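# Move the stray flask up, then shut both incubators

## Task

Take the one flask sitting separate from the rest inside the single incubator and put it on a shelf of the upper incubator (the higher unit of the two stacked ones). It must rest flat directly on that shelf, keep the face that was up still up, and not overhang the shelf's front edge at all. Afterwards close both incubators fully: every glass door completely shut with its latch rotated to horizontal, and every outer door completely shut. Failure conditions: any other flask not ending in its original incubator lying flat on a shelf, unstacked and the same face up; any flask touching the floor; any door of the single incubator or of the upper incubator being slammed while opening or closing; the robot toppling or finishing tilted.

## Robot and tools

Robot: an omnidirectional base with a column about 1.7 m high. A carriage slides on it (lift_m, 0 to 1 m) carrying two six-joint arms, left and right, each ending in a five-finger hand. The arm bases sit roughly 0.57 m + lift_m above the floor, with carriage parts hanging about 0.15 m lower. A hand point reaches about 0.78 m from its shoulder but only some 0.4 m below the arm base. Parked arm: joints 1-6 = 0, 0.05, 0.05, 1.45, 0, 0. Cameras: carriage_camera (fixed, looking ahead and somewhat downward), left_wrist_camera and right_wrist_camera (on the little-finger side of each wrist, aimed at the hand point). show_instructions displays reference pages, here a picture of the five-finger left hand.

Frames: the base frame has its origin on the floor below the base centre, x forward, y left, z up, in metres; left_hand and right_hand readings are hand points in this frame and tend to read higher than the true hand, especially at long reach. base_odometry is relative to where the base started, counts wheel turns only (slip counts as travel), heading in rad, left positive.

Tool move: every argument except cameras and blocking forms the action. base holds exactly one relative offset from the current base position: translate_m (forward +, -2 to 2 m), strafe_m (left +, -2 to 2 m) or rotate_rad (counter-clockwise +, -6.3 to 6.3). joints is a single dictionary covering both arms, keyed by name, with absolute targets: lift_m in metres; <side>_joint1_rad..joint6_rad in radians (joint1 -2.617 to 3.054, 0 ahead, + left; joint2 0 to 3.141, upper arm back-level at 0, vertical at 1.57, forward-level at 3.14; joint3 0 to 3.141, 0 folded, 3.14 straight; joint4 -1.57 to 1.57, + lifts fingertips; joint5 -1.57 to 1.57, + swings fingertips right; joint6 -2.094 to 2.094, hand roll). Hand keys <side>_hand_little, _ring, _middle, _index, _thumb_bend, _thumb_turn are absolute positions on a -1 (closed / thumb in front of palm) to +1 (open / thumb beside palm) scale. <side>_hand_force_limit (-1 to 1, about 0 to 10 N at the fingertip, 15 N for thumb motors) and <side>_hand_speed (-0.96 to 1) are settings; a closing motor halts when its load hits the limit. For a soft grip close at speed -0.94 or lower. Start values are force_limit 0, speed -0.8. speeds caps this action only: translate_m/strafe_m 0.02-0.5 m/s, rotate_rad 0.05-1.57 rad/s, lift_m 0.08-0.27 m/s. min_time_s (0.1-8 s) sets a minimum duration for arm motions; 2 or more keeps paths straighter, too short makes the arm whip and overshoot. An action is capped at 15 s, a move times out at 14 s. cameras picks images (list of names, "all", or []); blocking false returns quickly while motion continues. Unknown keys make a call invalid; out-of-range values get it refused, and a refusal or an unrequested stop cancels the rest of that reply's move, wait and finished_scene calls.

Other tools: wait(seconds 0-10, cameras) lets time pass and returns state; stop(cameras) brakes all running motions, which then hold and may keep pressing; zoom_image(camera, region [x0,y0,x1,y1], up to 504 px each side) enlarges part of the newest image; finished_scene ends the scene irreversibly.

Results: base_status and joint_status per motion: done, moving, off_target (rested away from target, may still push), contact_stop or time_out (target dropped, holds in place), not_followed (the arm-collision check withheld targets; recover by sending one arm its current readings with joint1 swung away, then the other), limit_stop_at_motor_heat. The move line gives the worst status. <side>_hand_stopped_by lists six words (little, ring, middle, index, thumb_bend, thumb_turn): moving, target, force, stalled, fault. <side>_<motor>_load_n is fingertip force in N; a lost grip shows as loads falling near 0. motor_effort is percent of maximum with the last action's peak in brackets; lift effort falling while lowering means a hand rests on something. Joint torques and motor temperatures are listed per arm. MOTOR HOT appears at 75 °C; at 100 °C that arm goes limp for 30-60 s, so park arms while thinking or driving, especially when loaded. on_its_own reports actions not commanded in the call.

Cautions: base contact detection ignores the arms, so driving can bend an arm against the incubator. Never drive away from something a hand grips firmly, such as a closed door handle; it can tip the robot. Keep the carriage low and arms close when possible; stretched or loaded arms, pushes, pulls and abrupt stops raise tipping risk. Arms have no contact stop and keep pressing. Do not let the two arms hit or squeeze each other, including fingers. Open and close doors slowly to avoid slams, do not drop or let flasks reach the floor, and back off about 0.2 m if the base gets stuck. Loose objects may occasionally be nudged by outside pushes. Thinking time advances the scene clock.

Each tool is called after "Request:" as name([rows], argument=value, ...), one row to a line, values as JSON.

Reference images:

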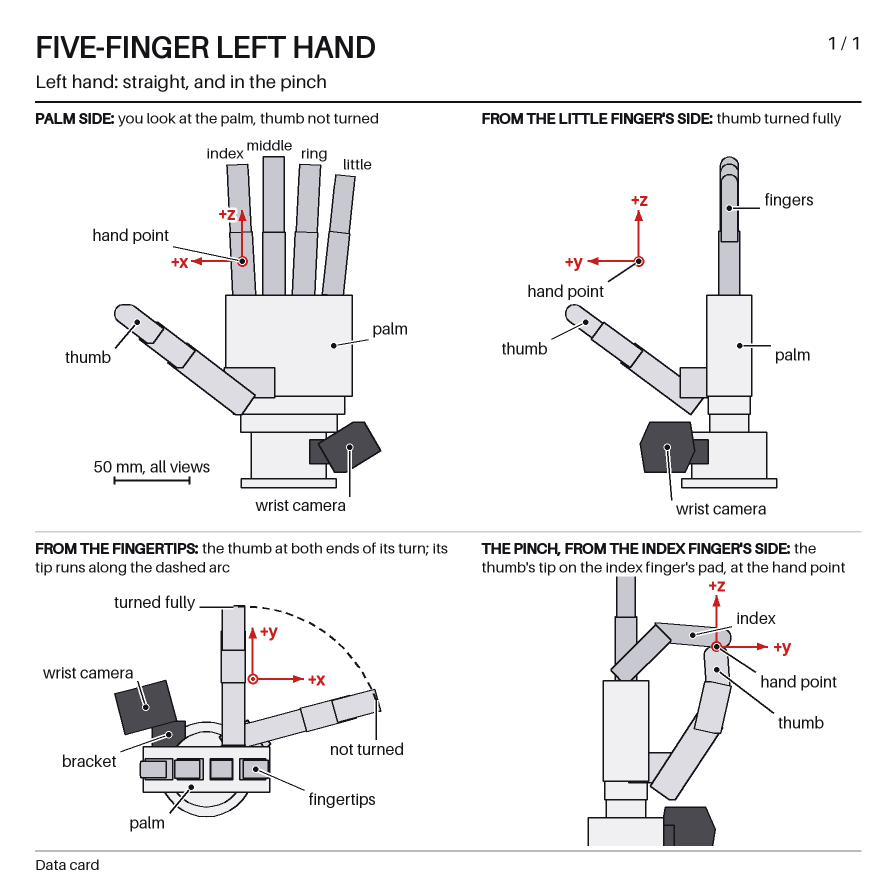

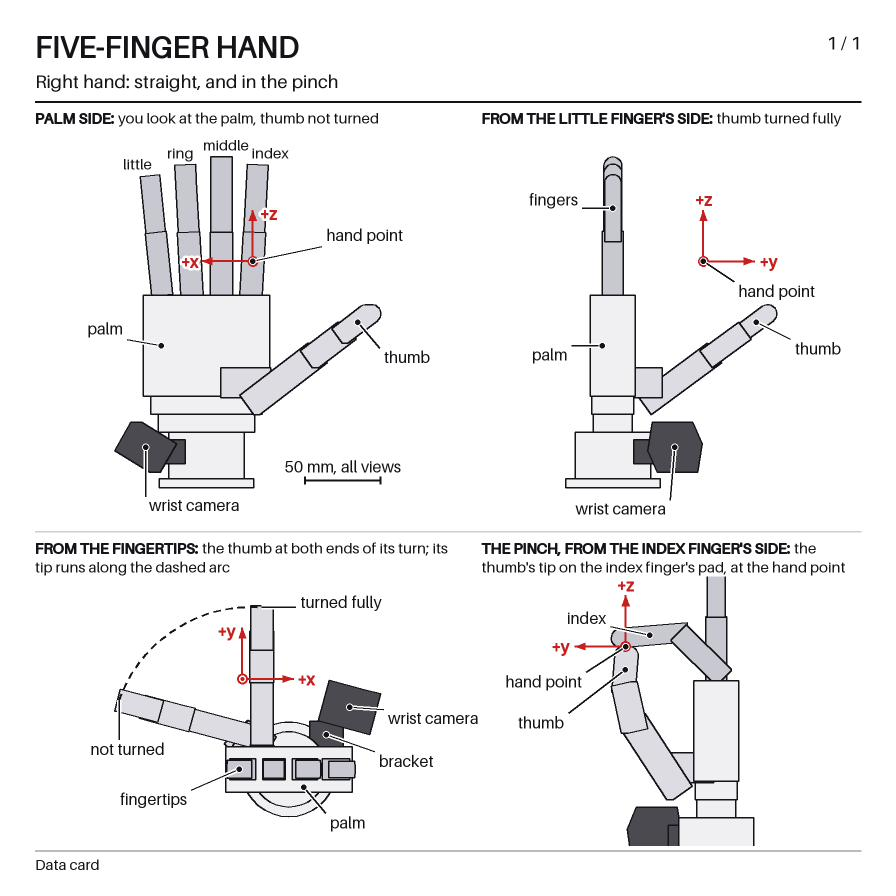

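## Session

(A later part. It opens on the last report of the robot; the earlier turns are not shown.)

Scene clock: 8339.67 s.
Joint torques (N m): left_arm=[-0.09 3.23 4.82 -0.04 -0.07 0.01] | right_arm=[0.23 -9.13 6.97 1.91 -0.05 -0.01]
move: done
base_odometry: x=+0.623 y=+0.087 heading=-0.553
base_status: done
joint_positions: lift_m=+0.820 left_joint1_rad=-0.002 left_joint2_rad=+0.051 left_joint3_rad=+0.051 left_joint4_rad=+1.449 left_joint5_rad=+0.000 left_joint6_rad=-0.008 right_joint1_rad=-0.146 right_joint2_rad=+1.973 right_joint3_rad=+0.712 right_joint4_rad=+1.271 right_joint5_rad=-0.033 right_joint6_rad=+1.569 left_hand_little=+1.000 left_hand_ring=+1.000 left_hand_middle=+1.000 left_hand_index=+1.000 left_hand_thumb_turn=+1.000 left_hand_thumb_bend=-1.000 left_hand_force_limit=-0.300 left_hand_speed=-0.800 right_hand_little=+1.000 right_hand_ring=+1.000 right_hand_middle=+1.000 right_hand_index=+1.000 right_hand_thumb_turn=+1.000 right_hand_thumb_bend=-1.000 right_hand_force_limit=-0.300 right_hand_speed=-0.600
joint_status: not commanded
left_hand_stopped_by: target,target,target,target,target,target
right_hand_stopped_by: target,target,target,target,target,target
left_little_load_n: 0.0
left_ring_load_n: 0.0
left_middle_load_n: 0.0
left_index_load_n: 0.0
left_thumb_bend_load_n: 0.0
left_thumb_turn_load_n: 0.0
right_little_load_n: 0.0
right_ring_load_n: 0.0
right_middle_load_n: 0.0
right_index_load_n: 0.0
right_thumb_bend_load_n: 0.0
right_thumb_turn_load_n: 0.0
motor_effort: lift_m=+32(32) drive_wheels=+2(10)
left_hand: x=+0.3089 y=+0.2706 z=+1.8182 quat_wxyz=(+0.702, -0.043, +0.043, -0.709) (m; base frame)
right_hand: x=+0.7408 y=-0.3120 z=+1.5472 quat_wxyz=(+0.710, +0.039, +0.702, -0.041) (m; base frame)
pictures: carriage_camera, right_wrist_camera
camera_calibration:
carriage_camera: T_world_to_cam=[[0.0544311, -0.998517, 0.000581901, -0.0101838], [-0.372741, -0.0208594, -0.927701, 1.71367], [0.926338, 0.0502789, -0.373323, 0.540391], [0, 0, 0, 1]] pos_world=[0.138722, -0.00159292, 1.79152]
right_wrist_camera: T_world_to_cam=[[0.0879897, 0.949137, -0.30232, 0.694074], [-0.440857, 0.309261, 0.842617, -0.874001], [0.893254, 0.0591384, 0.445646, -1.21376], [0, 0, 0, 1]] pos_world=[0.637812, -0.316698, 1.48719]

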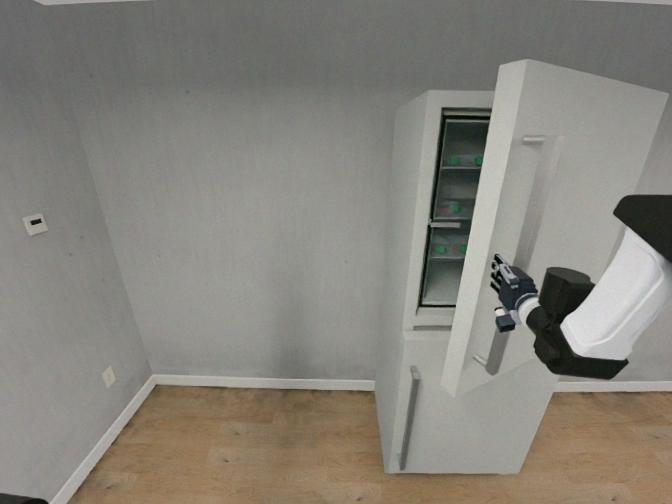

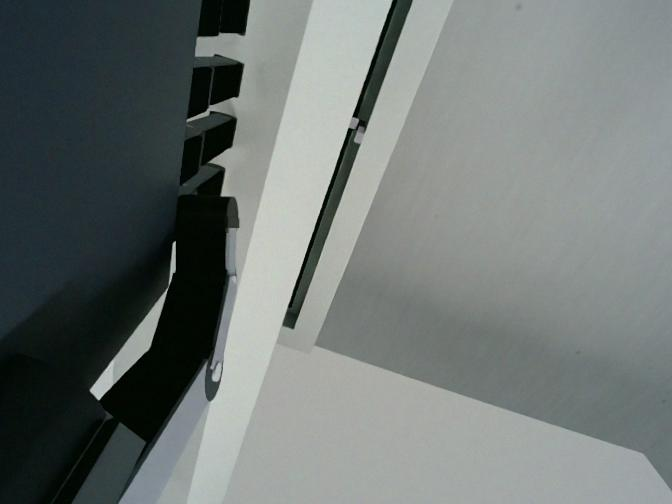

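Request:
move(base={"translate_m": 0.05}, speeds={"translate_m": 0.04})

Request:
move(base={"strafe_m": 0.045}, speeds={"strafe_m": 0.04})

Request:
move(base={"translate_m": 0.06}, speeds={"translate_m": 0.04}, cameras=["carriage_camera", "right_wrist_camera"])

Scene clock: 8355.80 s.
Joint torques (N m): left_arm=[-0.08 3.22 4.7 -0.05 -0.07 0.01] | right_arm=[0.21 -9.21 6.99 1.91 -0.01 -0.01]
move: done
base_odometry: x=+0.666 y=+0.061 heading=-0.553
base_status: done
joint_positions: lift_m=+0.820 left_joint1_rad=-0.002 left_joint2_rad=+0.051 left_joint3_rad=+0.051 left_joint4_rad=+1.450 left_joint5_rad=+0.000 left_joint6_rad=-0.008 right_joint1_rad=-0.146 right_joint2_rad=+1.973 right_joint3_rad=+0.712 right_joint4_rad=+1.271 right_joint5_rad=-0.037 right_joint6_rad=+1.569 left_hand_little=+1.000 left_hand_ring=+1.000 left_hand_middle=+1.000 left_hand_index=+1.000 left_hand_thumb_turn=+1.000 left_hand_thumb_bend=-1.000 left_hand_force_limit=-0.300 left_hand_speed=-0.800 right_hand_little=+1.000 right_hand_ring=+1.000 right_hand_middle=+1.000 right_hand_index=+1.000 right_hand_thumb_turn=+1.000 right_hand_thumb_bend=-1.000 right_hand_force_limit=-0.300 right_hand_speed=-0.600
joint_status: not commanded
left_hand_stopped_by: target,target,target,target,target,target
right_hand_stopped_by: target,target,target,target,target,target
left_little_load_n: 0.0
left_ring_load_n: 0.0
left_middle_load_n: 0.0
left_index_load_n: 0.0
left_thumb_bend_load_n: 0.0
left_thumb_turn_load_n: 0.0
right_little_load_n: 0.0
right_ring_load_n: 0.0
right_middle_load_n: 0.0
right_index_load_n: 0.0
right_thumb_bend_load_n: -0.5
right_thumb_turn_load_n: 0.0
motor_effort: lift_m=+32(32) drive_wheels=+3(11)
left_hand: x=+0.3088 y=+0.2706 z=+1.8182 quat_wxyz=(+0.702, -0.043, +0.043, -0.709) (m; base frame)
right_hand: x=+0.7406 y=-0.3112 z=+1.5472 quat_wxyz=(+0.710, +0.038, +0.702, -0.040) (m; base frame)
pictures: none

Scene clock: 8357.47 s.
Joint torques (N m): left_arm=[-0.1 3.25 4.82 -0.04 -0.08 0.01] | right_arm=[0.36 -9.1 6.95 1.91 -0.04 -0.02]
move: done
base_odometry: x=+0.690 y=+0.099 heading=-0.553
base_status: done
joint_positions: lift_m=+0.820 left_joint1_rad=-0.002 left_joint2_rad=+0.051 left_joint3_rad=+0.051 left_joint4_rad=+1.450 left_joint5_rad=+0.000 left_joint6_rad=-0.008 right_joint1_rad=-0.147 right_joint2_rad=+1.973 right_joint3_rad=+0.712 right_joint4_rad=+1.271 right_joint5_rad=-0.033 right_joint6_rad=+1.569 left_hand_little=+1.000 left_hand_ring=+1.000 left_hand_middle=+1.000 left_hand_index=+1.000 left_hand_thumb_turn=+1.000 left_hand_thumb_bend=-1.000 left_hand_force_limit=-0.300 left_hand_speed=-0.800 right_hand_little=+1.000 right_hand_ring=+1.000 right_hand_middle=+1.000 right_hand_index=+1.000 right_hand_thumb_turn=+1.000 right_hand_thumb_bend=-1.000 right_hand_force_limit=-0.300 right_hand_speed=-0.600
joint_status: not commanded
left_hand_stopped_by: target,target,target,target,target,target
right_hand_stopped_by: target,target,target,target,target,target
left_little_load_n: 0.0
left_ring_load_n: 0.0
left_middle_load_n: 0.0
left_index_load_n: 0.0
left_thumb_bend_load_n: 0.0
left_thumb_turn_load_n: 0.0
right_little_load_n: 0.0
right_ring_load_n: 0.0
right_middle_load_n: 0.0
right_index_load_n: 0.0
right_thumb_bend_load_n: 0.0
right_thumb_turn_load_n: 0.0
motor_effort: lift_m=+32(32) drive_wheels=+2(11)
left_hand: x=+0.3088 y=+0.2706 z=+1.8182 quat_wxyz=(+0.702, -0.043, +0.043, -0.709) (m; base frame)
right_hand: x=+0.7407 y=-0.3121 z=+1.5472 quat_wxyz=(+0.710, +0.039, +0.702, -0.041) (m; base frame)
pictures: none

Scene clock: 8359.53 s.
Joint torques (N m): left_arm=[-0.08 3.21 4.83 0.02 -0.08 0.01] | right_arm=[0.28 -9.13 6.93 1.93 0.05 -0.01]
move: done
base_odometry: x=+0.741 y=+0.068 heading=-0.552
base_status: done
joint_positions: lift_m=+0.820 left_joint1_rad=-0.002 left_joint2_rad=+0.051 left_joint3_rad=+0.051 left_joint4_rad=+1.449 left_joint5_rad=+0.000 left_joint6_rad=-0.008 right_joint1_rad=-0.147 right_joint2_rad=+1.973 right_joint3_rad=+0.713 right_joint4_rad=+1.271 right_joint5_rad=-0.044 right_joint6_rad=+1.569 left_hand_little=+1.000 left_hand_ring=+1.000 left_hand_middle=+1.000 left_hand_index=+1.000 left_hand_thumb_turn=+1.000 left_hand_thumb_bend=-1.000 left_hand_force_limit=-0.300 left_hand_speed=-0.800 right_hand_little=+1.000 right_hand_ring=+1.000 right_hand_middle=+1.000 right_hand_index=+1.000 right_hand_thumb_turn=+1.000 right_hand_thumb_bend=-1.000 right_hand_force_limit=-0.300 right_hand_speed=-0.600
joint_status: not commanded
left_hand_stopped_by: target,target,target,target,target,target
right_hand_stopped_by: target,target,target,target,target,target
left_little_load_n: 0.0
left_ring_load_n: 0.0
left_middle_load_n: 0.0
left_index_load_n: 0.0
left_thumb_bend_load_n: 0.0
left_thumb_turn_load_n: 0.0
right_little_load_n: 0.0
right_ring_load_n: 0.0
right_middle_load_n: -0.5
right_index_load_n: 0.0
right_thumb_bend_load_n: 0.0
right_thumb_turn_load_n: 0.0
motor_effort: lift_m=+32(32) drive_wheels=+3(13)
left_hand: x=+0.3089 y=+0.2706 z=+1.8182 quat_wxyz=(+0.702, -0.043, +0.043, -0.709) (m; base frame)
right_hand: x=+0.7405 y=-0.3100 z=+1.5474 quat_wxyz=(+0.710, +0.035, +0.702, -0.037) (m; base frame)
pictures: carriage_camera, right_wrist_camera
camera_calibration:
carriage_camera: T_world_to_cam=[[0.0544311, -0.998517, 0.000581901, -0.0101838], [-0.372741, -0.0208594, -0.927701, 1.71367], [0.926338, 0.0502789, -0.373323, 0.540391], [0, 0, 0, 1]] pos_world=[0.138722, -0.00159292, 1.79152]
right_wrist_camera: T_world_to_cam=[[0.0778996, 0.949984, -0.302427, 0.700149], [-0.444448, 0.304629, 0.842418, -0.873325], [0.892411, 0.068789, 0.445949, -1.21053], [0, 0, 0, 1]] pos_world=[0.637605, -0.315819, 1.48728]

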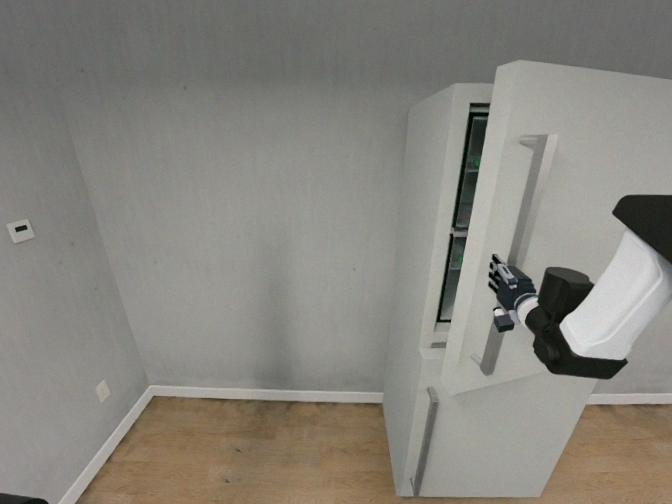

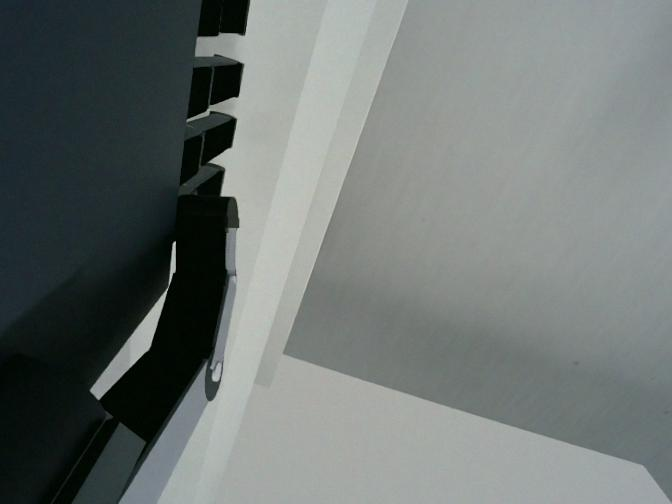

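Request:
move(base={"strafe_m": 0.035}, speeds={"strafe_m": 0.04})

Request:
move(base={"translate_m": 0.07}, speeds={"translate_m": 0.04})

Request:
move(base={"strafe_m": 0.025}, speeds={"strafe_m": 0.04})

Request:
move(base={"translate_m": 0.06}, speeds={"translate_m": 0.03}, cameras=["carriage_camera", "right_wrist_camera"])

Scene clock: 8382.97 s.
Joint torques (N m): left_arm=[-0.1 3.23 4.83 -0.03 -0.12 0.01] | right_arm=[0.29 -9.13 6.9 1.92 -0.02 -0.02]
move: done
base_odometry: x=+0.759 y=+0.097 heading=-0.553
base_status: done
joint_positions: lift_m=+0.820 left_joint1_rad=-0.002 left_joint2_rad=+0.051 left_joint3_rad=+0.051 left_joint4_rad=+1.449 left_joint5_rad=+0.000 left_joint6_rad=-0.008 right_joint1_rad=-0.147 right_joint2_rad=+1.973 right_joint3_rad=+0.713 right_joint4_rad=+1.271 right_joint5_rad=-0.035 right_joint6_rad=+1.569 left_hand_little=+1.000 left_hand_ring=+1.000 left_hand_middle=+1.000 left_hand_index=+1.000 left_hand_thumb_turn=+1.000 left_hand_thumb_bend=-1.000 left_hand_force_limit=-0.300 left_hand_speed=-0.800 right_hand_little=+1.000 right_hand_ring=+1.000 right_hand_middle=+1.000 right_hand_index=+1.000 right_hand_thumb_turn=+1.000 right_hand_thumb_bend=-1.000 right_hand_force_limit=-0.300 right_hand_speed=-0.600
joint_status: not commanded
left_hand_stopped_by: target,target,target,target,target,target
right_hand_stopped_by: target,target,target,target,target,target
left_little_load_n: 0.0
left_ring_load_n: 0.0
left_middle_load_n: 0.0
left_index_load_n: 0.0
left_thumb_bend_load_n: 0.0
left_thumb_turn_load_n: 0.0
right_little_load_n: 0.0
right_ring_load_n: 0.0
right_middle_load_n: -0.5
right_index_load_n: 0.0
right_thumb_bend_load_n: -0.5
right_thumb_turn_load_n: 0.0
motor_effort: lift_m=+32(32) drive_wheels=+3(9)
left_hand: x=+0.3089 y=+0.2705 z=+1.8182 quat_wxyz=(+0.702, -0.043, +0.043, -0.709) (m; base frame)
right_hand: x=+0.7408 y=-0.3120 z=+1.5474 quat_wxyz=(+0.710, +0.039, +0.702, -0.041) (m; base frame)
pictures: none

Scene clock: 8385.27 s.
Joint torques (N m): left_arm=[-0.09 3.15 4.94 -0.06 -0.07 0.01] | right_arm=[0.29 -9.14 6.9 1.92 0.06 -0.02]
move: done
base_odometry: x=+0.819 y=+0.061 heading=-0.552
base_status: done
joint_positions: lift_m=+0.820 left_joint1_rad=-0.002 left_joint2_rad=+0.051 left_joint3_rad=+0.051 left_joint4_rad=+1.450 left_joint5_rad=+0.000 left_joint6_rad=-0.008 right_joint1_rad=-0.147 right_joint2_rad=+1.973 right_joint3_rad=+0.713 right_joint4_rad=+1.270 right_joint5_rad=-0.044 right_joint6_rad=+1.569 left_hand_little=+1.000 left_hand_ring=+1.000 left_hand_middle=+1.000 left_hand_index=+1.000 left_hand_thumb_turn=+1.000 left_hand_thumb_bend=-1.000 left_hand_force_limit=-0.300 left_hand_speed=-0.800 right_hand_little=+1.000 right_hand_ring=+1.000 right_hand_middle=+1.000 right_hand_index=+1.000 right_hand_thumb_turn=+1.000 right_hand_thumb_bend=-1.000 right_hand_force_limit=-0.300 right_hand_speed=-0.600
joint_status: not commanded
left_hand_stopped_by: target,target,target,target,target,target
right_hand_stopped_by: target,target,target,target,target,target
left_little_load_n: 0.0
left_ring_load_n: 0.0
left_middle_load_n: 0.0
left_index_load_n: 0.0
left_thumb_bend_load_n: 0.0
left_thumb_turn_load_n: 0.0
right_little_load_n: 0.0
right_ring_load_n: 0.0
right_middle_load_n: 0.0
right_index_load_n: 0.0
right_thumb_bend_load_n: 0.0
right_thumb_turn_load_n: 0.0
motor_effort: lift_m=+32(32) drive_wheels=+4(13)
left_hand: x=+0.3088 y=+0.2705 z=+1.8182 quat_wxyz=(+0.702, -0.043, +0.043, -0.709) (m; base frame)
right_hand: x=+0.7405 y=-0.3101 z=+1.5473 quat_wxyz=(+0.710, +0.035, +0.702, -0.037) (m; base frame)
pictures: none

Scene clock: 8386.43 s.
Joint torques (N m): left_arm=[-0.12 3.22 4.83 -0.03 -0.05 0] | right_arm=[0.05 -9.16 6.93 1.92 0.04 -0.02]
move: done
base_odometry: x=+0.832 y=+0.082 heading=-0.553
base_status: done
joint_positions: lift_m=+0.820 left_joint1_rad=-0.001 left_joint2_rad=+0.051 left_joint3_rad=+0.051 left_joint4_rad=+1.450 left_joint5_rad=+0.000 left_joint6_rad=-0.008 right_joint1_rad=-0.145 right_joint2_rad=+1.973 right_joint3_rad=+0.713 right_joint4_rad=+1.270 right_joint5_rad=-0.042 right_joint6_rad=+1.569 left_hand_little=+1.000 left_hand_ring=+1.000 left_hand_middle=+1.000 left_hand_index=+1.000 left_hand_thumb_turn=+1.000 left_hand_thumb_bend=-1.000 left_hand_force_limit=-0.300 left_hand_speed=-0.800 right_hand_little=+1.000 right_hand_ring=+1.000 right_hand_middle=+1.000 right_hand_index=+1.000 right_hand_thumb_turn=+1.000 right_hand_thumb_bend=-1.000 right_hand_force_limit=-0.300 right_hand_speed=-0.600
joint_status: not commanded
left_hand_stopped_by: target,target,target,target,target,target
right_hand_stopped_by: target,target,target,target,target,target
left_little_load_n: 0.0
left_ring_load_n: 0.0
left_middle_load_n: -0.5
left_index_load_n: 0.0
left_thumb_bend_load_n: 0.0
left_thumb_turn_load_n: 0.0
right_little_load_n: 0.5
right_ring_load_n: 0.0
right_middle_load_n: 0.0
right_index_load_n: 0.0
right_thumb_bend_load_n: 0.0
right_thumb_turn_load_n: 0.0
motor_effort: lift_m=+32(32) drive_wheels=+3(10)
left_hand: x=+0.3088 y=+0.2706 z=+1.8182 quat_wxyz=(+0.702, -0.043, +0.043, -0.709) (m; base frame)
right_hand: x=+0.7406 y=-0.3095 z=+1.5473 quat_wxyz=(+0.710, +0.035, +0.702, -0.037) (m; base frame)
pictures: none

Scene clock: 8388.97 s.
Joint torques (N m): left_arm=[-0.09 3.23 4.85 -0.05 -0.08 0.01] | right_arm=[0.01 -9.17 6.94 1.92 0.26 -0.02]
move: done
base_odometry: x=+0.883 y=+0.050 heading=-0.552
base_status: done
joint_positions: lift_m=+0.820 left_joint1_rad=-0.001 left_joint2_rad=+0.051 left_joint3_rad=+0.051 left_joint4_rad=+1.451 left_joint5_rad=+0.000 left_joint6_rad=-0.008 right_joint1_rad=-0.144 right_joint2_rad=+1.973 right_joint3_rad=+0.713 right_joint4_rad=+1.270 right_joint5_rad=-0.065 right_joint6_rad=+1.569 left_hand_little=+1.000 left_hand_ring=+1.000 left_hand_middle=+1.000 left_hand_index=+1.000 left_hand_thumb_turn=+1.000 left_hand_thumb_bend=-1.000 left_hand_force_limit=-0.300 left_hand_speed=-0.800 right_hand_little=+1.000 right_hand_ring=+1.000 right_hand_middle=+1.000 right_hand_index=+1.000 right_hand_thumb_turn=+1.000 right_hand_thumb_bend=-1.000 right_hand_force_limit=-0.300 right_hand_speed=-0.600
joint_status: not commanded
left_hand_stopped_by: target,target,target,target,target,target
right_hand_stopped_by: target,target,target,target,target,target
left_little_load_n: 0.0
left_ring_load_n: 0.0
left_middle_load_n: 0.0
left_index_load_n: 0.0
left_thumb_bend_load_n: 0.0
left_thumb_turn_load_n: 0.0
right_little_load_n: 0.0
right_ring_load_n: 0.0
right_middle_load_n: -1.0
right_index_load_n: 0.0
right_thumb_bend_load_n: 0.0
right_thumb_turn_load_n: 0.0
motor_effort: lift_m=+32(32) drive_wheels=+4(11)
left_hand: x=+0.3085 y=+0.2706 z=+1.8183 quat_wxyz=(+0.702, -0.042, +0.042, -0.709) (m; base frame)
right_hand: x=+0.7396 y=-0.3044 z=+1.5472 quat_wxyz=(+0.710, +0.027, +0.703, -0.029) (m; base frame)
pictures: carriage_camera, right_wrist_camera
camera_calibration:
carriage_camera: T_world_to_cam=[[0.0544311, -0.998517, 0.000581901, -0.0101838], [-0.372741, -0.0208594, -0.927701, 1.71367], [0.926338, 0.0502789, -0.373323, 0.540391], [0, 0, 0, 1]] pos_world=[0.138722, -0.00159292, 1.79152]
right_wrist_camera: T_world_to_cam=[[0.0552307, 0.95151, -0.302618, 0.712384], [-0.450898, 0.294185, 0.842702, -0.874146], [0.890865, 0.0899067, 0.445282, -1.2014], [0, 0, 0, 1]] pos_world=[0.636788, -0.312667, 1.48719]

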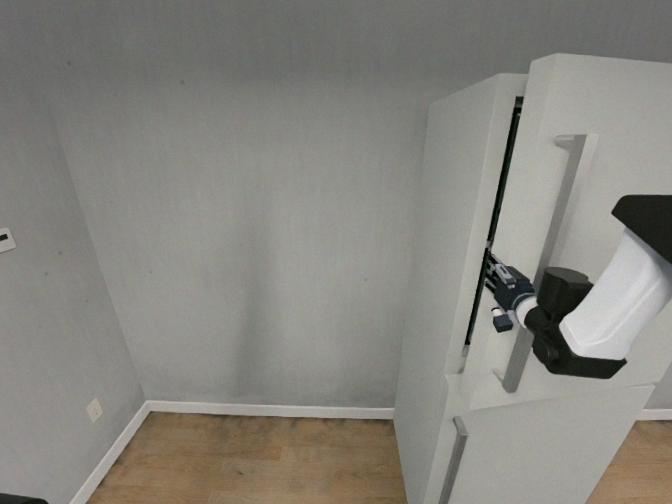

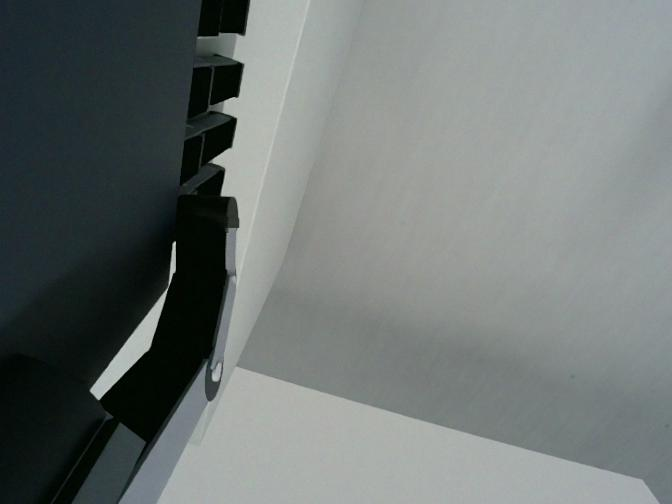

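Request:
move(base={"translate_m": -0.08}, speeds={"translate_m": 0.05})

Request:
move(base={"strafe_m": -0.11}, speeds={"strafe_m": 0.08}, cameras=["carriage_camera", "right_wrist_camera"])

Scene clock: 8404.10 s.
Joint torques (N m): left_arm=[-0.1 3.23 4.83 -0.01 -0.08 0.01] | right_arm=[0.01 -9.14 6.93 1.93 0.13 -0.02]
move: done
base_odometry: x=+0.815 y=+0.092 heading=-0.552
base_status: done
joint_positions: lift_m=+0.820 left_joint1_rad=-0.001 left_joint2_rad=+0.051 left_joint3_rad=+0.051 left_joint4_rad=+1.450 left_joint5_rad=+0.000 left_joint6_rad=-0.008 right_joint1_rad=-0.144 right_joint2_rad=+1.973 right_joint3_rad=+0.713 right_joint4_rad=+1.270 right_joint5_rad=-0.052 right_joint6_rad=+1.569 left_hand_little=+1.000 left_hand_ring=+1.000 left_hand_middle=+1.000 left_hand_index=+1.000 left_hand_thumb_turn=+1.000 left_hand_thumb_bend=-1.000 left_hand_force_limit=-0.300 left_hand_speed=-0.800 right_hand_little=+1.000 right_hand_ring=+1.000 right_hand_middle=+1.000 right_hand_index=+1.000 right_hand_thumb_turn=+1.000 right_hand_thumb_bend=-1.000 right_hand_force_limit=-0.300 right_hand_speed=-0.600
joint_status: not commanded
left_hand_stopped_by: target,target,target,target,target,target
right_hand_stopped_by: target,target,target,target,target,target
left_little_load_n: 0.5
left_ring_load_n: 0.0
left_middle_load_n: 0.0
left_index_load_n: 0.0
left_thumb_bend_load_n: 0.0
left_thumb_turn_load_n: 0.0
right_little_load_n: 0.0
right_ring_load_n: -0.5
right_middle_load_n: 0.0
right_index_load_n: 0.0
right_thumb_bend_load_n: 0.0
right_thumb_turn_load_n: 0.0
motor_effort: lift_m=+32(32) drive_wheels=-2(15)
left_hand: x=+0.3087 y=+0.2706 z=+1.8182 quat_wxyz=(+0.702, -0.043, +0.043, -0.709) (m; base frame)
right_hand: x=+0.7402 y=-0.3070 z=+1.5472 quat_wxyz=(+0.710, +0.031, +0.703, -0.034) (m; base frame)
pictures: none

Scene clock: 8406.20 s.
Joint torques (N m): left_arm=[-0.1 3.23 4.82 -0.04 -0.06 0.01] | right_arm=[-3.28 -9.11 6.9 1.9 1.71 -0.02]
move: done
base_odometry: x=+0.757 y=-0.001 heading=-0.552
base_status: done
joint_positions: lift_m=+0.820 left_joint1_rad=-0.001 left_joint2_rad=+0.051 left_joint3_rad=+0.051 left_joint4_rad=+1.450 left_joint5_rad=+0.000 left_joint6_rad=-0.008 right_joint1_rad=-0.110 right_joint2_rad=+1.973 right_joint3_rad=+0.713 right_joint4_rad=+1.270 right_joint5_rad=-0.215 right_joint6_rad=+1.569 left_hand_little=+1.000 left_hand_ring=+1.000 left_hand_middle=+1.000 left_hand_index=+1.000 left_hand_thumb_turn=+1.000 left_hand_thumb_bend=-1.000 left_hand_force_limit=-0.300 left_hand_speed=-0.800 right_hand_little=+1.000 right_hand_ring=+1.000 right_hand_middle=+1.000 right_hand_index=+1.000 right_hand_thumb_turn=+1.000 right_hand_thumb_bend=-1.000 right_hand_force_limit=-0.300 right_hand_speed=-0.600
joint_status: not commanded
left_hand_stopped_by: target,target,target,target,target,target
right_hand_stopped_by: target,target,target,target,target,target
left_little_load_n: 0.0
left_ring_load_n: 0.0
left_middle_load_n: 0.0
left_index_load_n: 0.0
left_thumb_bend_load_n: 0.0
left_thumb_turn_load_n: 0.0
right_little_load_n: 0.0
right_ring_load_n: -4.5
right_middle_load_n: -3.0
right_index_load_n: -1.5
right_thumb_bend_load_n: 0.0
right_thumb_turn_load_n: 0.0
motor_effort: lift_m=+32(32) drive_wheels=+2(13)
left_hand: x=+0.3087 y=+0.2706 z=+1.8183 quat_wxyz=(+0.702, -0.043, +0.042, -0.709) (m; base frame)
right_hand: x=+0.7295 y=-0.2580 z=+1.5470 quat_wxyz=(+0.710, -0.038, +0.702, +0.036) (m; base frame)
pictures: carriage_camera, right_wrist_camera
camera_calibration:
carriage_camera: T_world_to_cam=[[0.0544311, -0.998517, 0.000581901, -0.0101838], [-0.372741, -0.0208594, -0.927701, 1.71367], [0.926338, 0.0502789, -0.373323, 0.540391], [0, 0, 0, 1]] pos_world=[0.138722, -0.00159292, 1.79152]
right_wrist_camera: T_world_to_cam=[[-0.119695, 0.945102, -0.304064, 0.79687], [-0.49703, 0.208079, 0.842416, -0.880371], [0.859438, 0.251962, 0.444838, -1.13108], [0, 0, 0, 1]] pos_world=[0.629906, -0.284947, 1.48709]

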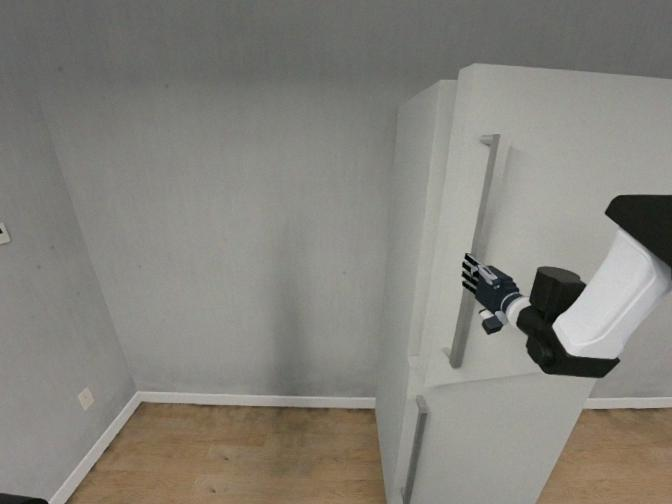

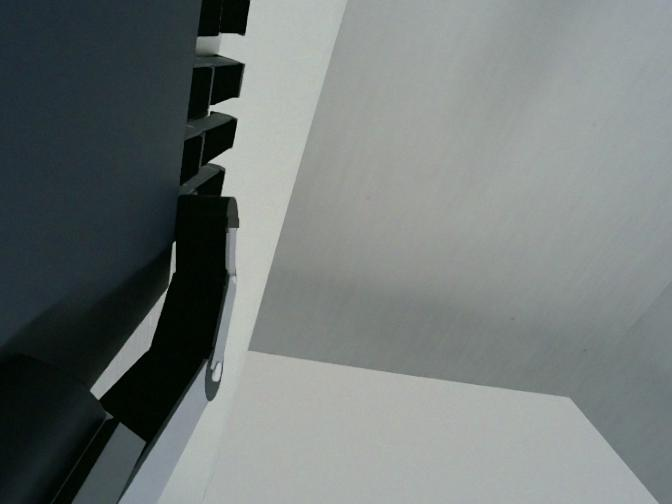

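Request:
move(base={"strafe_m": 0.055}, speeds={"strafe_m": 0.08})

Request:
move(base={"translate_m": 0.08}, speeds={"translate_m": 0.04}, cameras=["carriage_camera", "right_wrist_camera"])

Scene clock: 8416.63 s.
Joint torques (N m): left_arm=[-0.1 3.25 4.83 -0.04 -0.11 0.01] | right_arm=[-0.79 -9.14 6.91 1.92 0.28 -0.02]
move: done
base_odometry: x=+0.786 y=+0.046 heading=-0.552
base_status: done
joint_positions: lift_m=+0.820 left_joint1_rad=-0.001 left_joint2_rad=+0.051 left_joint3_rad=+0.051 left_joint4_rad=+1.450 left_joint5_rad=+0.000 left_joint6_rad=-0.008 right_joint1_rad=-0.136 right_joint2_rad=+1.973 right_joint3_rad=+0.713 right_joint4_rad=+1.270 right_joint5_rad=-0.065 right_joint6_rad=+1.569 left_hand_little=+1.000 left_hand_ring=+1.000 left_hand_middle=+1.000 left_hand_index=+1.000 left_hand_thumb_turn=+1.000 left_hand_thumb_bend=-1.000 left_hand_force_limit=-0.300 left_hand_speed=-0.800 right_hand_little=+1.000 right_hand_ring=+1.000 right_hand_middle=+1.000 right_hand_index=+1.000 right_hand_thumb_turn=+1.000 right_hand_thumb_bend=-1.000 right_hand_force_limit=-0.300 right_hand_speed=-0.600
joint_status: not commanded
left_hand_stopped_by: target,target,target,target,target,target
right_hand_stopped_by: target,target,target,target,target,target
left_little_load_n: 0.5
left_ring_load_n: 0.0
left_middle_load_n: 0.0
left_index_load_n: 0.0
left_thumb_bend_load_n: 0.0
left_thumb_turn_load_n: 0.0
right_little_load_n: 0.0
right_ring_load_n: -1.0
right_middle_load_n: 0.0
right_index_load_n: 0.0
right_thumb_bend_load_n: 0.0
right_thumb_turn_load_n: 0.0
motor_effort: lift_m=+32(32) drive_wheels=+0(11)
left_hand: x=+0.3087 y=+0.2706 z=+1.8183 quat_wxyz=(+0.702, -0.043, +0.042, -0.709) (m; base frame)
right_hand: x=+0.7396 y=-0.3003 z=+1.5472 quat_wxyz=(+0.710, +0.024, +0.703, -0.026) (m; base frame)
pictures: none

Scene clock: 8419.20 s.
Joint torques (N m): left_arm=[-0.1 3.22 4.82 -0.08 -0.09 0.01] | right_arm=[-1.35 -9.13 6.95 1.92 0.69 -0.01]
move: done
base_odometry: x=+0.854 y=+0.003 heading=-0.553
base_status: done
joint_positions: lift_m=+0.820 left_joint1_rad=-0.001 left_joint2_rad=+0.051 left_joint3_rad=+0.051 left_joint4_rad=+1.450 left_joint5_rad=+0.000 left_joint6_rad=-0.008 right_joint1_rad=-0.131 right_joint2_rad=+1.973 right_joint3_rad=+0.713 right_joint4_rad=+1.270 right_joint5_rad=-0.110 right_joint6_rad=+1.569 left_hand_little=+1.000 left_hand_ring=+1.000 left_hand_middle=+1.000 left_hand_index=+1.000 left_hand_thumb_turn=+1.000 left_hand_thumb_bend=-1.000 left_hand_force_limit=-0.300 left_hand_speed=-0.800 right_hand_little=+1.000 right_hand_ring=+1.000 right_hand_middle=+1.000 right_hand_index=+1.000 right_hand_thumb_turn=+1.000 right_hand_thumb_bend=-1.000 right_hand_force_limit=-0.300 right_hand_speed=-0.600
joint_status: not commanded
left_hand_stopped_by: target,target,target,target,target,target
right_hand_stopped_by: target,target,target,target,target,target
left_little_load_n: 0.0
left_ring_load_n: 0.0
left_middle_load_n: 0.0
left_index_load_n: -0.5
left_thumb_bend_load_n: 0.0
left_thumb_turn_load_n: 0.0
right_little_load_n: -0.5
right_ring_load_n: -0.5
right_middle_load_n: 0.0
right_index_load_n: -0.5
right_thumb_bend_load_n: 0.0
right_thumb_turn_load_n: 0.0
motor_effort: lift_m=+32(32) drive_wheels=+3(10)
left_hand: x=+0.3088 y=+0.2706 z=+1.8182 quat_wxyz=(+0.702, -0.043, +0.043, -0.709) (m; base frame)
right_hand: x=+0.7373 y=-0.2887 z=+1.5471 quat_wxyz=(+0.711, +0.006, +0.703, -0.009) (m; base frame)
pictures: carriage_camera, right_wrist_camera
camera_calibration:
carriage_camera: T_world_to_cam=[[0.0544311, -0.998517, 0.000581901, -0.0101838], [-0.372741, -0.0208594, -0.927701, 1.71367], [0.926338, 0.0502789, -0.373323, 0.540391], [0, 0, 0, 1]] pos_world=[0.138722, -0.00159292, 1.79152]
right_wrist_camera: T_world_to_cam=[[-0.0000125007, 0.952981, -0.30303, 0.739313], [-0.467148, 0.267927, 0.842608, -0.875251], [0.884179, 0.14157, 0.44518, -1.18078], [0, 0, 0, 1]] pos_world=[0.635155, -0.302885, 1.48719]

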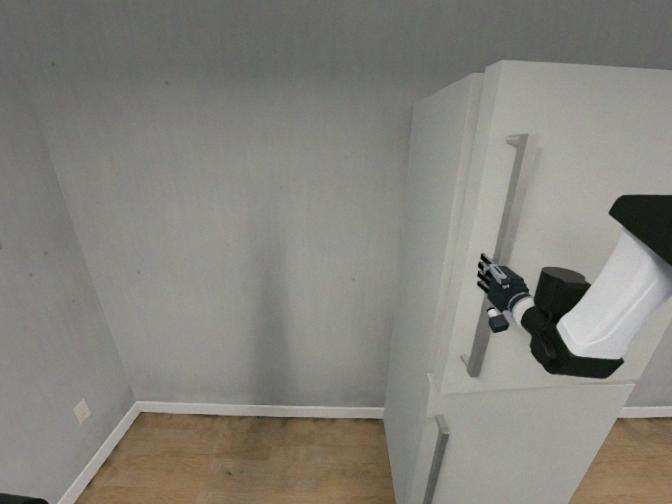

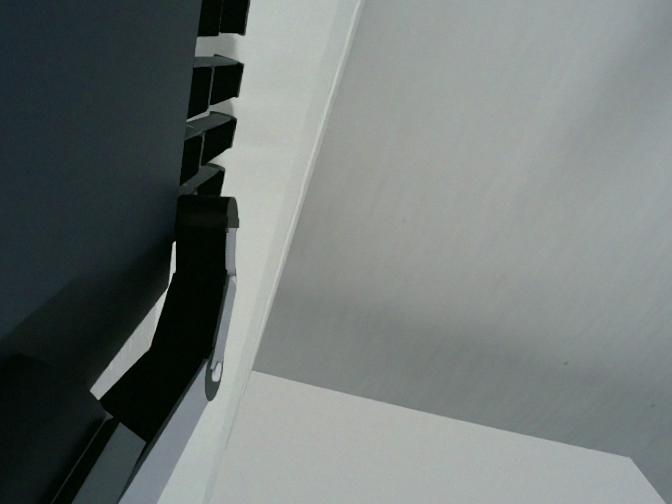

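Request:
move(base={"strafe_m": 0.02}, speeds={"strafe_m": 0.05})

Request:
move(base={"translate_m": 0.04}, speeds={"translate_m": 0.025}, cameras=["carriage_camera", "right_wrist_camera"])

Scene clock: 8433.13 s.
Joint torques (N m): left_arm=[-0.13 3.21 4.82 -0.04 -0.05 0.01] | right_arm=[-0.5 -9.18 6.94 1.93 0.15 -0.02]
move: done
base_odometry: x=+0.865 y=+0.020 heading=-0.553
base_status: done
joint_positions: lift_m=+0.820 left_joint1_rad=-0.001 left_joint2_rad=+0.051 left_joint3_rad=+0.051 left_joint4_rad=+1.450 left_joint5_rad=+0.000 left_joint6_rad=-0.008 right_joint1_rad=-0.139 right_joint2_rad=+1.973 right_joint3_rad=+0.713 right_joint4_rad=+1.270 right_joint5_rad=-0.054 right_joint6_rad=+1.569 left_hand_little=+1.000 left_hand_ring=+1.000 left_hand_middle=+1.000 left_hand_index=+1.000 left_hand_thumb_turn=+1.000 left_hand_thumb_bend=-1.000 left_hand_force_limit=-0.300 left_hand_speed=-0.800 right_hand_little=+1.000 right_hand_ring=+1.000 right_hand_middle=+1.000 right_hand_index=+1.000 right_hand_thumb_turn=+1.000 right_hand_thumb_bend=-1.000 right_hand_force_limit=-0.300 right_hand_speed=-0.600
joint_status: not commanded
left_hand_stopped_by: target,target,target,target,target,target
right_hand_stopped_by: target,target,target,target,target,target
left_little_load_n: 0.0
left_ring_load_n: -0.5
left_middle_load_n: 0.0
left_index_load_n: 0.0
left_thumb_bend_load_n: 0.0
left_thumb_turn_load_n: 0.0
right_little_load_n: 0.0
right_ring_load_n: 0.0
right_middle_load_n: 0.0
right_index_load_n: 0.0
right_thumb_bend_load_n: 0.0
right_thumb_turn_load_n: 0.0
motor_effort: lift_m=+32(32) drive_wheels=-5(8)
left_hand: x=+0.3088 y=+0.2707 z=+1.8182 quat_wxyz=(+0.703, -0.043, +0.043, -0.709) (m; base frame)
right_hand: x=+0.7401 y=-0.3041 z=+1.5472 quat_wxyz=(+0.710, +0.029, +0.703, -0.031) (m; base frame)
pictures: none

Scene clock: 8435.27 s.
Joint torques (N m): left_arm=[-0.14 3.23 4.82 0 -0.08 0.01] | right_arm=[-0.49 -9.18 6.93 1.93 0.37 -0.01]
move: done
base_odometry: x=+0.899 y=-0.001 heading=-0.553
base_status: done
joint_positions: lift_m=+0.820 left_joint1_rad=-0.001 left_joint2_rad=+0.051 left_joint3_rad=+0.051 left_joint4_rad=+1.451 left_joint5_rad=+0.000 left_joint6_rad=-0.008 right_joint1_rad=-0.139 right_joint2_rad=+1.973 right_joint3_rad=+0.713 right_joint4_rad=+1.269 right_joint5_rad=-0.077 right_joint6_rad=+1.569 left_hand_little=+1.000 left_hand_ring=+1.000 left_hand_middle=+1.000 left_hand_index=+1.000 left_hand_thumb_turn=+1.000 left_hand_thumb_bend=-1.000 left_hand_force_limit=-0.300 left_hand_speed=-0.800 right_hand_little=+1.000 right_hand_ring=+1.000 right_hand_middle=+1.000 right_hand_index=+1.000 right_hand_thumb_turn=+1.000 right_hand_thumb_bend=-1.000 right_hand_force_limit=-0.300 right_hand_speed=-0.600
joint_status: not commanded
left_hand_stopped_by: target,target,target,target,target,target
right_hand_stopped_by: target,target,target,target,target,target
left_little_load_n: 0.0
left_ring_load_n: 0.0
left_middle_load_n: 0.0
left_index_load_n: 0.0
left_thumb_bend_load_n: 0.0
left_thumb_turn_load_n: 0.0
right_little_load_n: -0.5
right_ring_load_n: 0.0
right_middle_load_n: 0.0
right_index_load_n: 0.0
right_thumb_bend_load_n: -0.5
right_thumb_turn_load_n: 0.0
motor_effort: lift_m=+32(32) drive_wheels=+4(11)
left_hand: x=+0.3085 y=+0.2707 z=+1.8183 quat_wxyz=(+0.703, -0.043, +0.042, -0.709) (m; base frame)
right_hand: x=+0.7391 y=-0.2994 z=+1.5470 quat_wxyz=(+0.710, +0.021, +0.703, -0.023) (m; base frame)
pictures: carriage_camera, right_wrist_camera
camera_calibration:
carriage_camera: T_world_to_cam=[[0.0544311, -0.998517, 0.000581901, -0.0101838], [-0.372741, -0.0208594, -0.927701, 1.71367], [0.926338, 0.0502789, -0.373323, 0.540391], [0, 0, 0, 1]] pos_world=[0.138722, -0.00159292, 1.79152]
right_wrist_camera: T_world_to_cam=[[0.0386455, 0.952319, -0.302648, 0.720119], [-0.455202, 0.2864, 0.843069, -0.875425], [0.889549, 0.105185, 0.444566, -1.19465], [0, 0, 0, 1]] pos_world=[0.636377, -0.309401, 1.48709]

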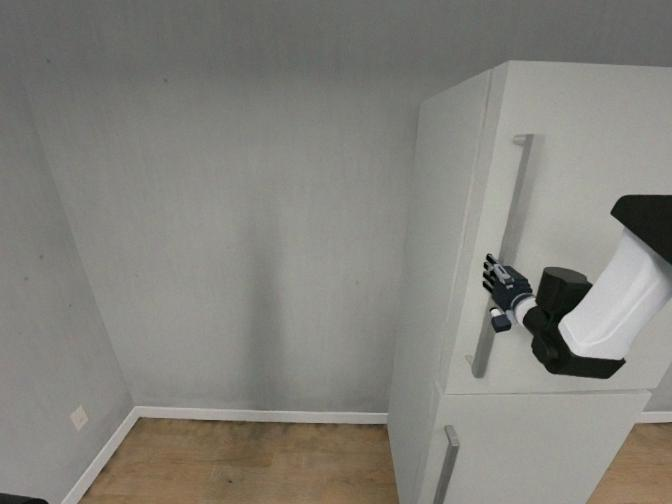

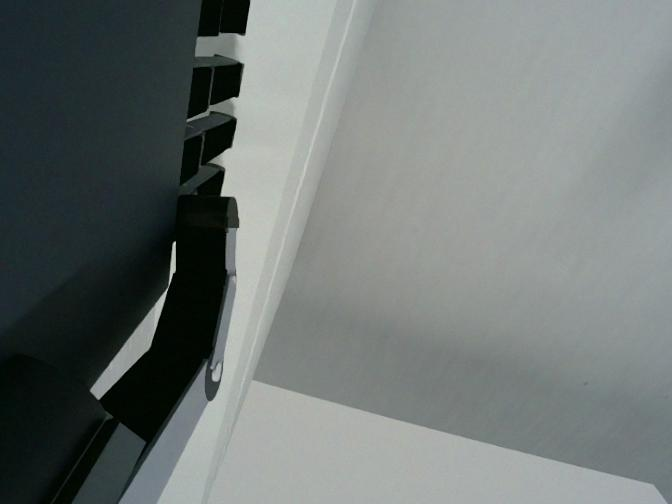

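Request:
move(base={"translate_m": 0.02}, speeds={"translate_m": 0.02})

Request:
zoom_image(camera="carriage_camera", region=[420, 40, 620, 240])

Scene clock: 8444.23 s.
Joint torques (N m): left_arm=[-0.14 3.22 4.82 -0.04 -0.08 0.01] | right_arm=[-0.55 -9.07 7.21 1.86 0.46 -0.02]
move: done
base_odometry: x=+0.916 y=-0.011 heading=-0.552
base_status: done
joint_positions: lift_m=+0.820 left_joint1_rad=-0.001 left_joint2_rad=+0.051 left_joint3_rad=+0.051 left_joint4_rad=+1.450 left_joint5_rad=+0.000 left_joint6_rad=-0.008 right_joint1_rad=-0.138 right_joint2_rad=+1.973 right_joint3_rad=+0.709 right_joint4_rad=+1.275 right_joint5_rad=-0.086 right_joint6_rad=+1.569 left_hand_little=+1.000 left_hand_ring=+1.000 left_hand_middle=+1.000 left_hand_index=+1.000 left_hand_thumb_turn=+1.000 left_hand_thumb_bend=-1.000 left_hand_force_limit=-0.300 left_hand_speed=-0.800 right_hand_little=+1.000 right_hand_ring=+1.000 right_hand_middle=+1.000 right_hand_index=+1.000 right_hand_thumb_turn=+1.000 right_hand_thumb_bend=-1.000 right_hand_force_limit=-0.300 right_hand_speed=-0.600
joint_status: not commanded
left_hand_stopped_by: target,target,target,target,target,target
right_hand_stopped_by: target,target,target,target,target,target
left_little_load_n: 0.0
left_ring_load_n: 0.0
left_middle_load_n: 0.0
left_index_load_n: 0.0
left_thumb_bend_load_n: 0.0
left_thumb_turn_load_n: 0.0
right_little_load_n: -1.0
right_ring_load_n: 0.0
right_middle_load_n: 0.0
right_index_load_n: 0.0
right_thumb_bend_load_n: -0.5
right_thumb_turn_load_n: 0.0
motor_effort: lift_m=+32(32) drive_wheels=+5(10)
left_hand: x=+0.3086 y=+0.2707 z=+1.8183 quat_wxyz=(+0.703, -0.043, +0.042, -0.709) (m; base frame)
right_hand: x=+0.7378 y=-0.2973 z=+1.5470 quat_wxyz=(+0.711, +0.018, +0.703, -0.020) (m; base frame)
pictures: none

Scaled by 2.520.
This view is cut from an older image: the scene may have changed since it was taken.

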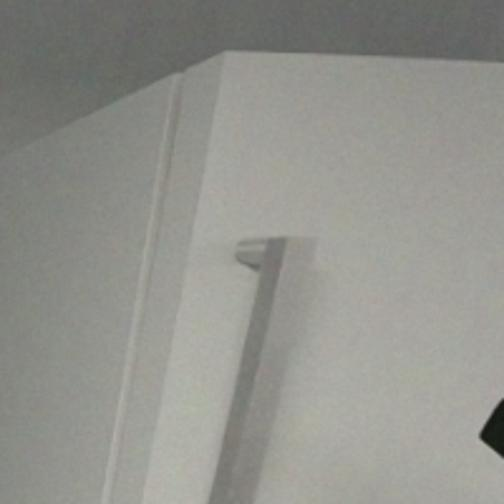

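Request:
move(base={"translate_m": 0.02}, speeds={"translate_m": 0.02}, cameras=["carriage_camera"])

Request:
zoom_image(camera="carriage_camera", region=[420, 40, 620, 240])

Request:
zoom_image(camera="carriage_camera", region=[400, 330, 560, 490])

Scene clock: 8454.77 s.
Joint torques (N m): left_arm=[-0.13 3.25 4.79 -0.04 -0.08 0.01] | right_arm=[-0.44 -7.73 13.38 1.05 0.54 -0.04]
move: done
base_odometry: x=+0.933 y=-0.021 heading=-0.553
base_status: done
joint_positions: lift_m=+0.820 left_joint1_rad=-0.001 left_joint2_rad=+0.051 left_joint3_rad=+0.051 left_joint4_rad=+1.450 left_joint5_rad=+0.000 left_joint6_rad=-0.008 right_joint1_rad=-0.139 right_joint2_rad=+1.963 right_joint3_rad=+0.636 right_joint4_rad=+1.355 right_joint5_rad=-0.094 right_joint6_rad=+1.571 left_hand_little=+1.000 left_hand_ring=+1.000 left_hand_middle=+1.000 left_hand_index=+1.000 left_hand_thumb_turn=+1.000 left_hand_thumb_bend=-1.000 left_hand_force_limit=-0.300 left_hand_speed=-0.800 right_hand_little=+1.000 right_hand_ring=+1.000 right_hand_middle=+1.000 right_hand_index=+1.000 right_hand_thumb_turn=+1.000 right_hand_thumb_bend=-1.000 right_hand_force_limit=-0.300 right_hand_speed=-0.600
joint_status: not commanded
left_hand_stopped_by: target,target,target,target,target,target
right_hand_stopped_by: target,target,target,target,target,target
left_little_load_n: 0.0
left_ring_load_n: 0.0
left_middle_load_n: 0.0
left_index_load_n: 0.0
left_thumb_bend_load_n: 0.0
left_thumb_turn_load_n: 0.0
right_little_load_n: -1.5
right_ring_load_n: -0.5
right_middle_load_n: 0.5
right_index_load_n: 0.0
right_thumb_bend_load_n: 0.0
right_thumb_turn_load_n: 0.0
motor_effort: lift_m=+32(32) drive_wheels=+12(18)
left_hand: x=+0.3086 y=+0.2707 z=+1.8183 quat_wxyz=(+0.703, -0.043, +0.042, -0.709) (m; base frame)
right_hand: x=+0.7206 y=-0.2940 z=+1.5443 quat_wxyz=(+0.717, +0.015, +0.697, -0.017) (m; base frame)
pictures: carriage_camera
camera_calibration:
carriage_camera: T_world_to_cam=[[0.0544311, -0.998517, 0.000581901, -0.0101838], [-0.372741, -0.0208594, -0.927701, 1.71367], [0.926338, 0.0502789, -0.373323, 0.540391], [0, 0, 0, 1]] pos_world=[0.138722, -0.00159292, 1.79152]

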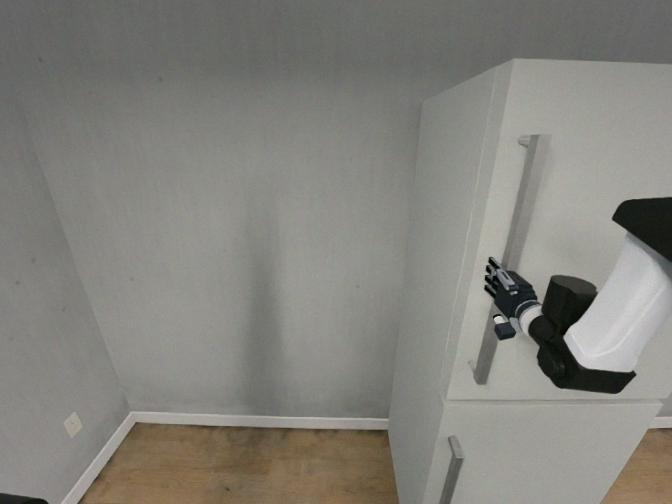

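Scaled by 2.520.

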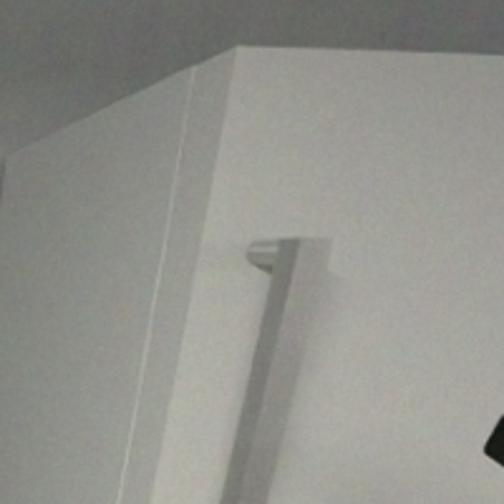

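Scaled by 3.150.

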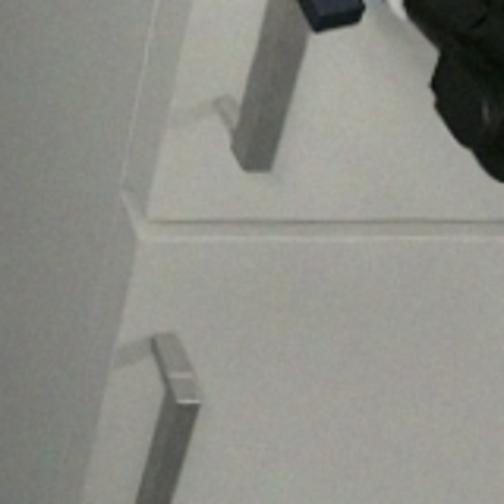

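Request:
move(base={"translate_m": -0.15}, speeds={"translate_m": 0.06}, cameras=["carriage_camera"])

Request:
zoom_image(camera="carriage_camera", region=[400, 40, 600, 240])

Scene clock: 8466.07 s.
Joint torques (N m): left_arm=[-0.13 3.23 4.82 -0.05 -0.08 0.01] | right_arm=[-0.57 -8.14 7.13 1.86 0.14 -0.04]
move: done
base_odometry: x=+0.805 y=+0.058 heading=-0.553
base_status: done
joint_positions: lift_m=+0.820 left_joint1_rad=-0.001 left_joint2_rad=+0.051 left_joint3_rad=+0.051 left_joint4_rad=+1.450 left_joint5_rad=+0.000 left_joint6_rad=-0.008 right_joint1_rad=-0.138 right_joint2_rad=+1.963 right_joint3_rad=+0.711 right_joint4_rad=+1.275 right_joint5_rad=-0.052 right_joint6_rad=+1.571 left_hand_little=+1.000 left_hand_ring=+1.000 left_hand_middle=+1.000 left_hand_index=+1.000 left_hand_thumb_turn=+1.000 left_hand_thumb_bend=-1.000 left_hand_force_limit=-0.300 left_hand_speed=-0.800 right_hand_little=+1.000 right_hand_ring=+1.000 right_hand_middle=+1.000 right_hand_index=+1.000 right_hand_thumb_turn=+1.000 right_hand_thumb_bend=-1.000 right_hand_force_limit=-0.300 right_hand_speed=-0.600
joint_status: not commanded
left_hand_stopped_by: target,target,target,target,target,target
right_hand_stopped_by: target,target,target,target,target,target
left_little_load_n: 0.0
left_ring_load_n: -0.5
left_middle_load_n: 0.0
left_index_load_n: 0.0
left_thumb_bend_load_n: 0.0
left_thumb_turn_load_n: 0.0
right_little_load_n: 0.0
right_ring_load_n: 0.0
right_middle_load_n: 0.0
right_index_load_n: 0.0
right_thumb_bend_load_n: -0.5
right_thumb_turn_load_n: 0.0
motor_effort: lift_m=+32(32) drive_wheels=-2(9)
left_hand: x=+0.3086 y=+0.2707 z=+1.8183 quat_wxyz=(+0.703, -0.043, +0.042, -0.709) (m; base frame)
right_hand: x=+0.7391 y=-0.3039 z=+1.5528 quat_wxyz=(+0.715, +0.030, +0.698, -0.031) (m; base frame)
pictures: carriage_camera
camera_calibration:
carriage_camera: T_world_to_cam=[[0.0544311, -0.998517, 0.000581901, -0.0101838], [-0.372741, -0.0208594, -0.927701, 1.71367], [0.926338, 0.0502789, -0.373323, 0.540391], [0, 0, 0, 1]] pos_world=[0.138722, -0.00159292, 1.79152]

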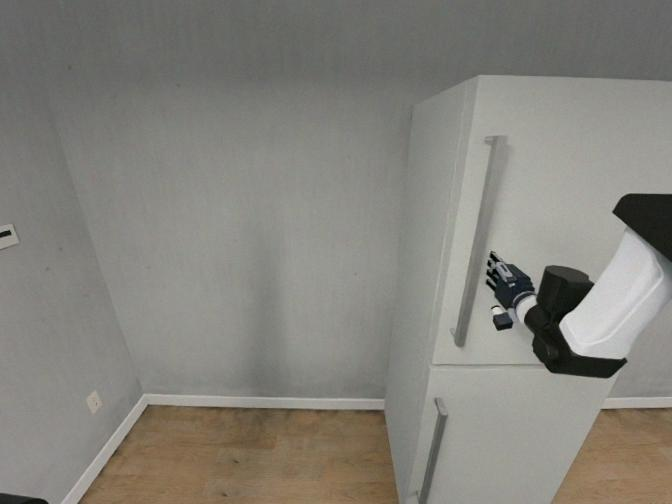

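Scaled by 2.520.

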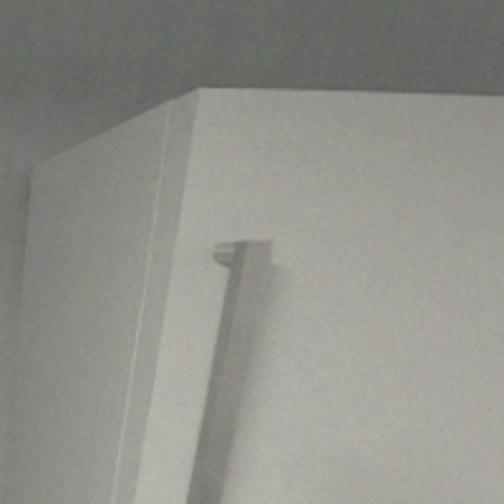

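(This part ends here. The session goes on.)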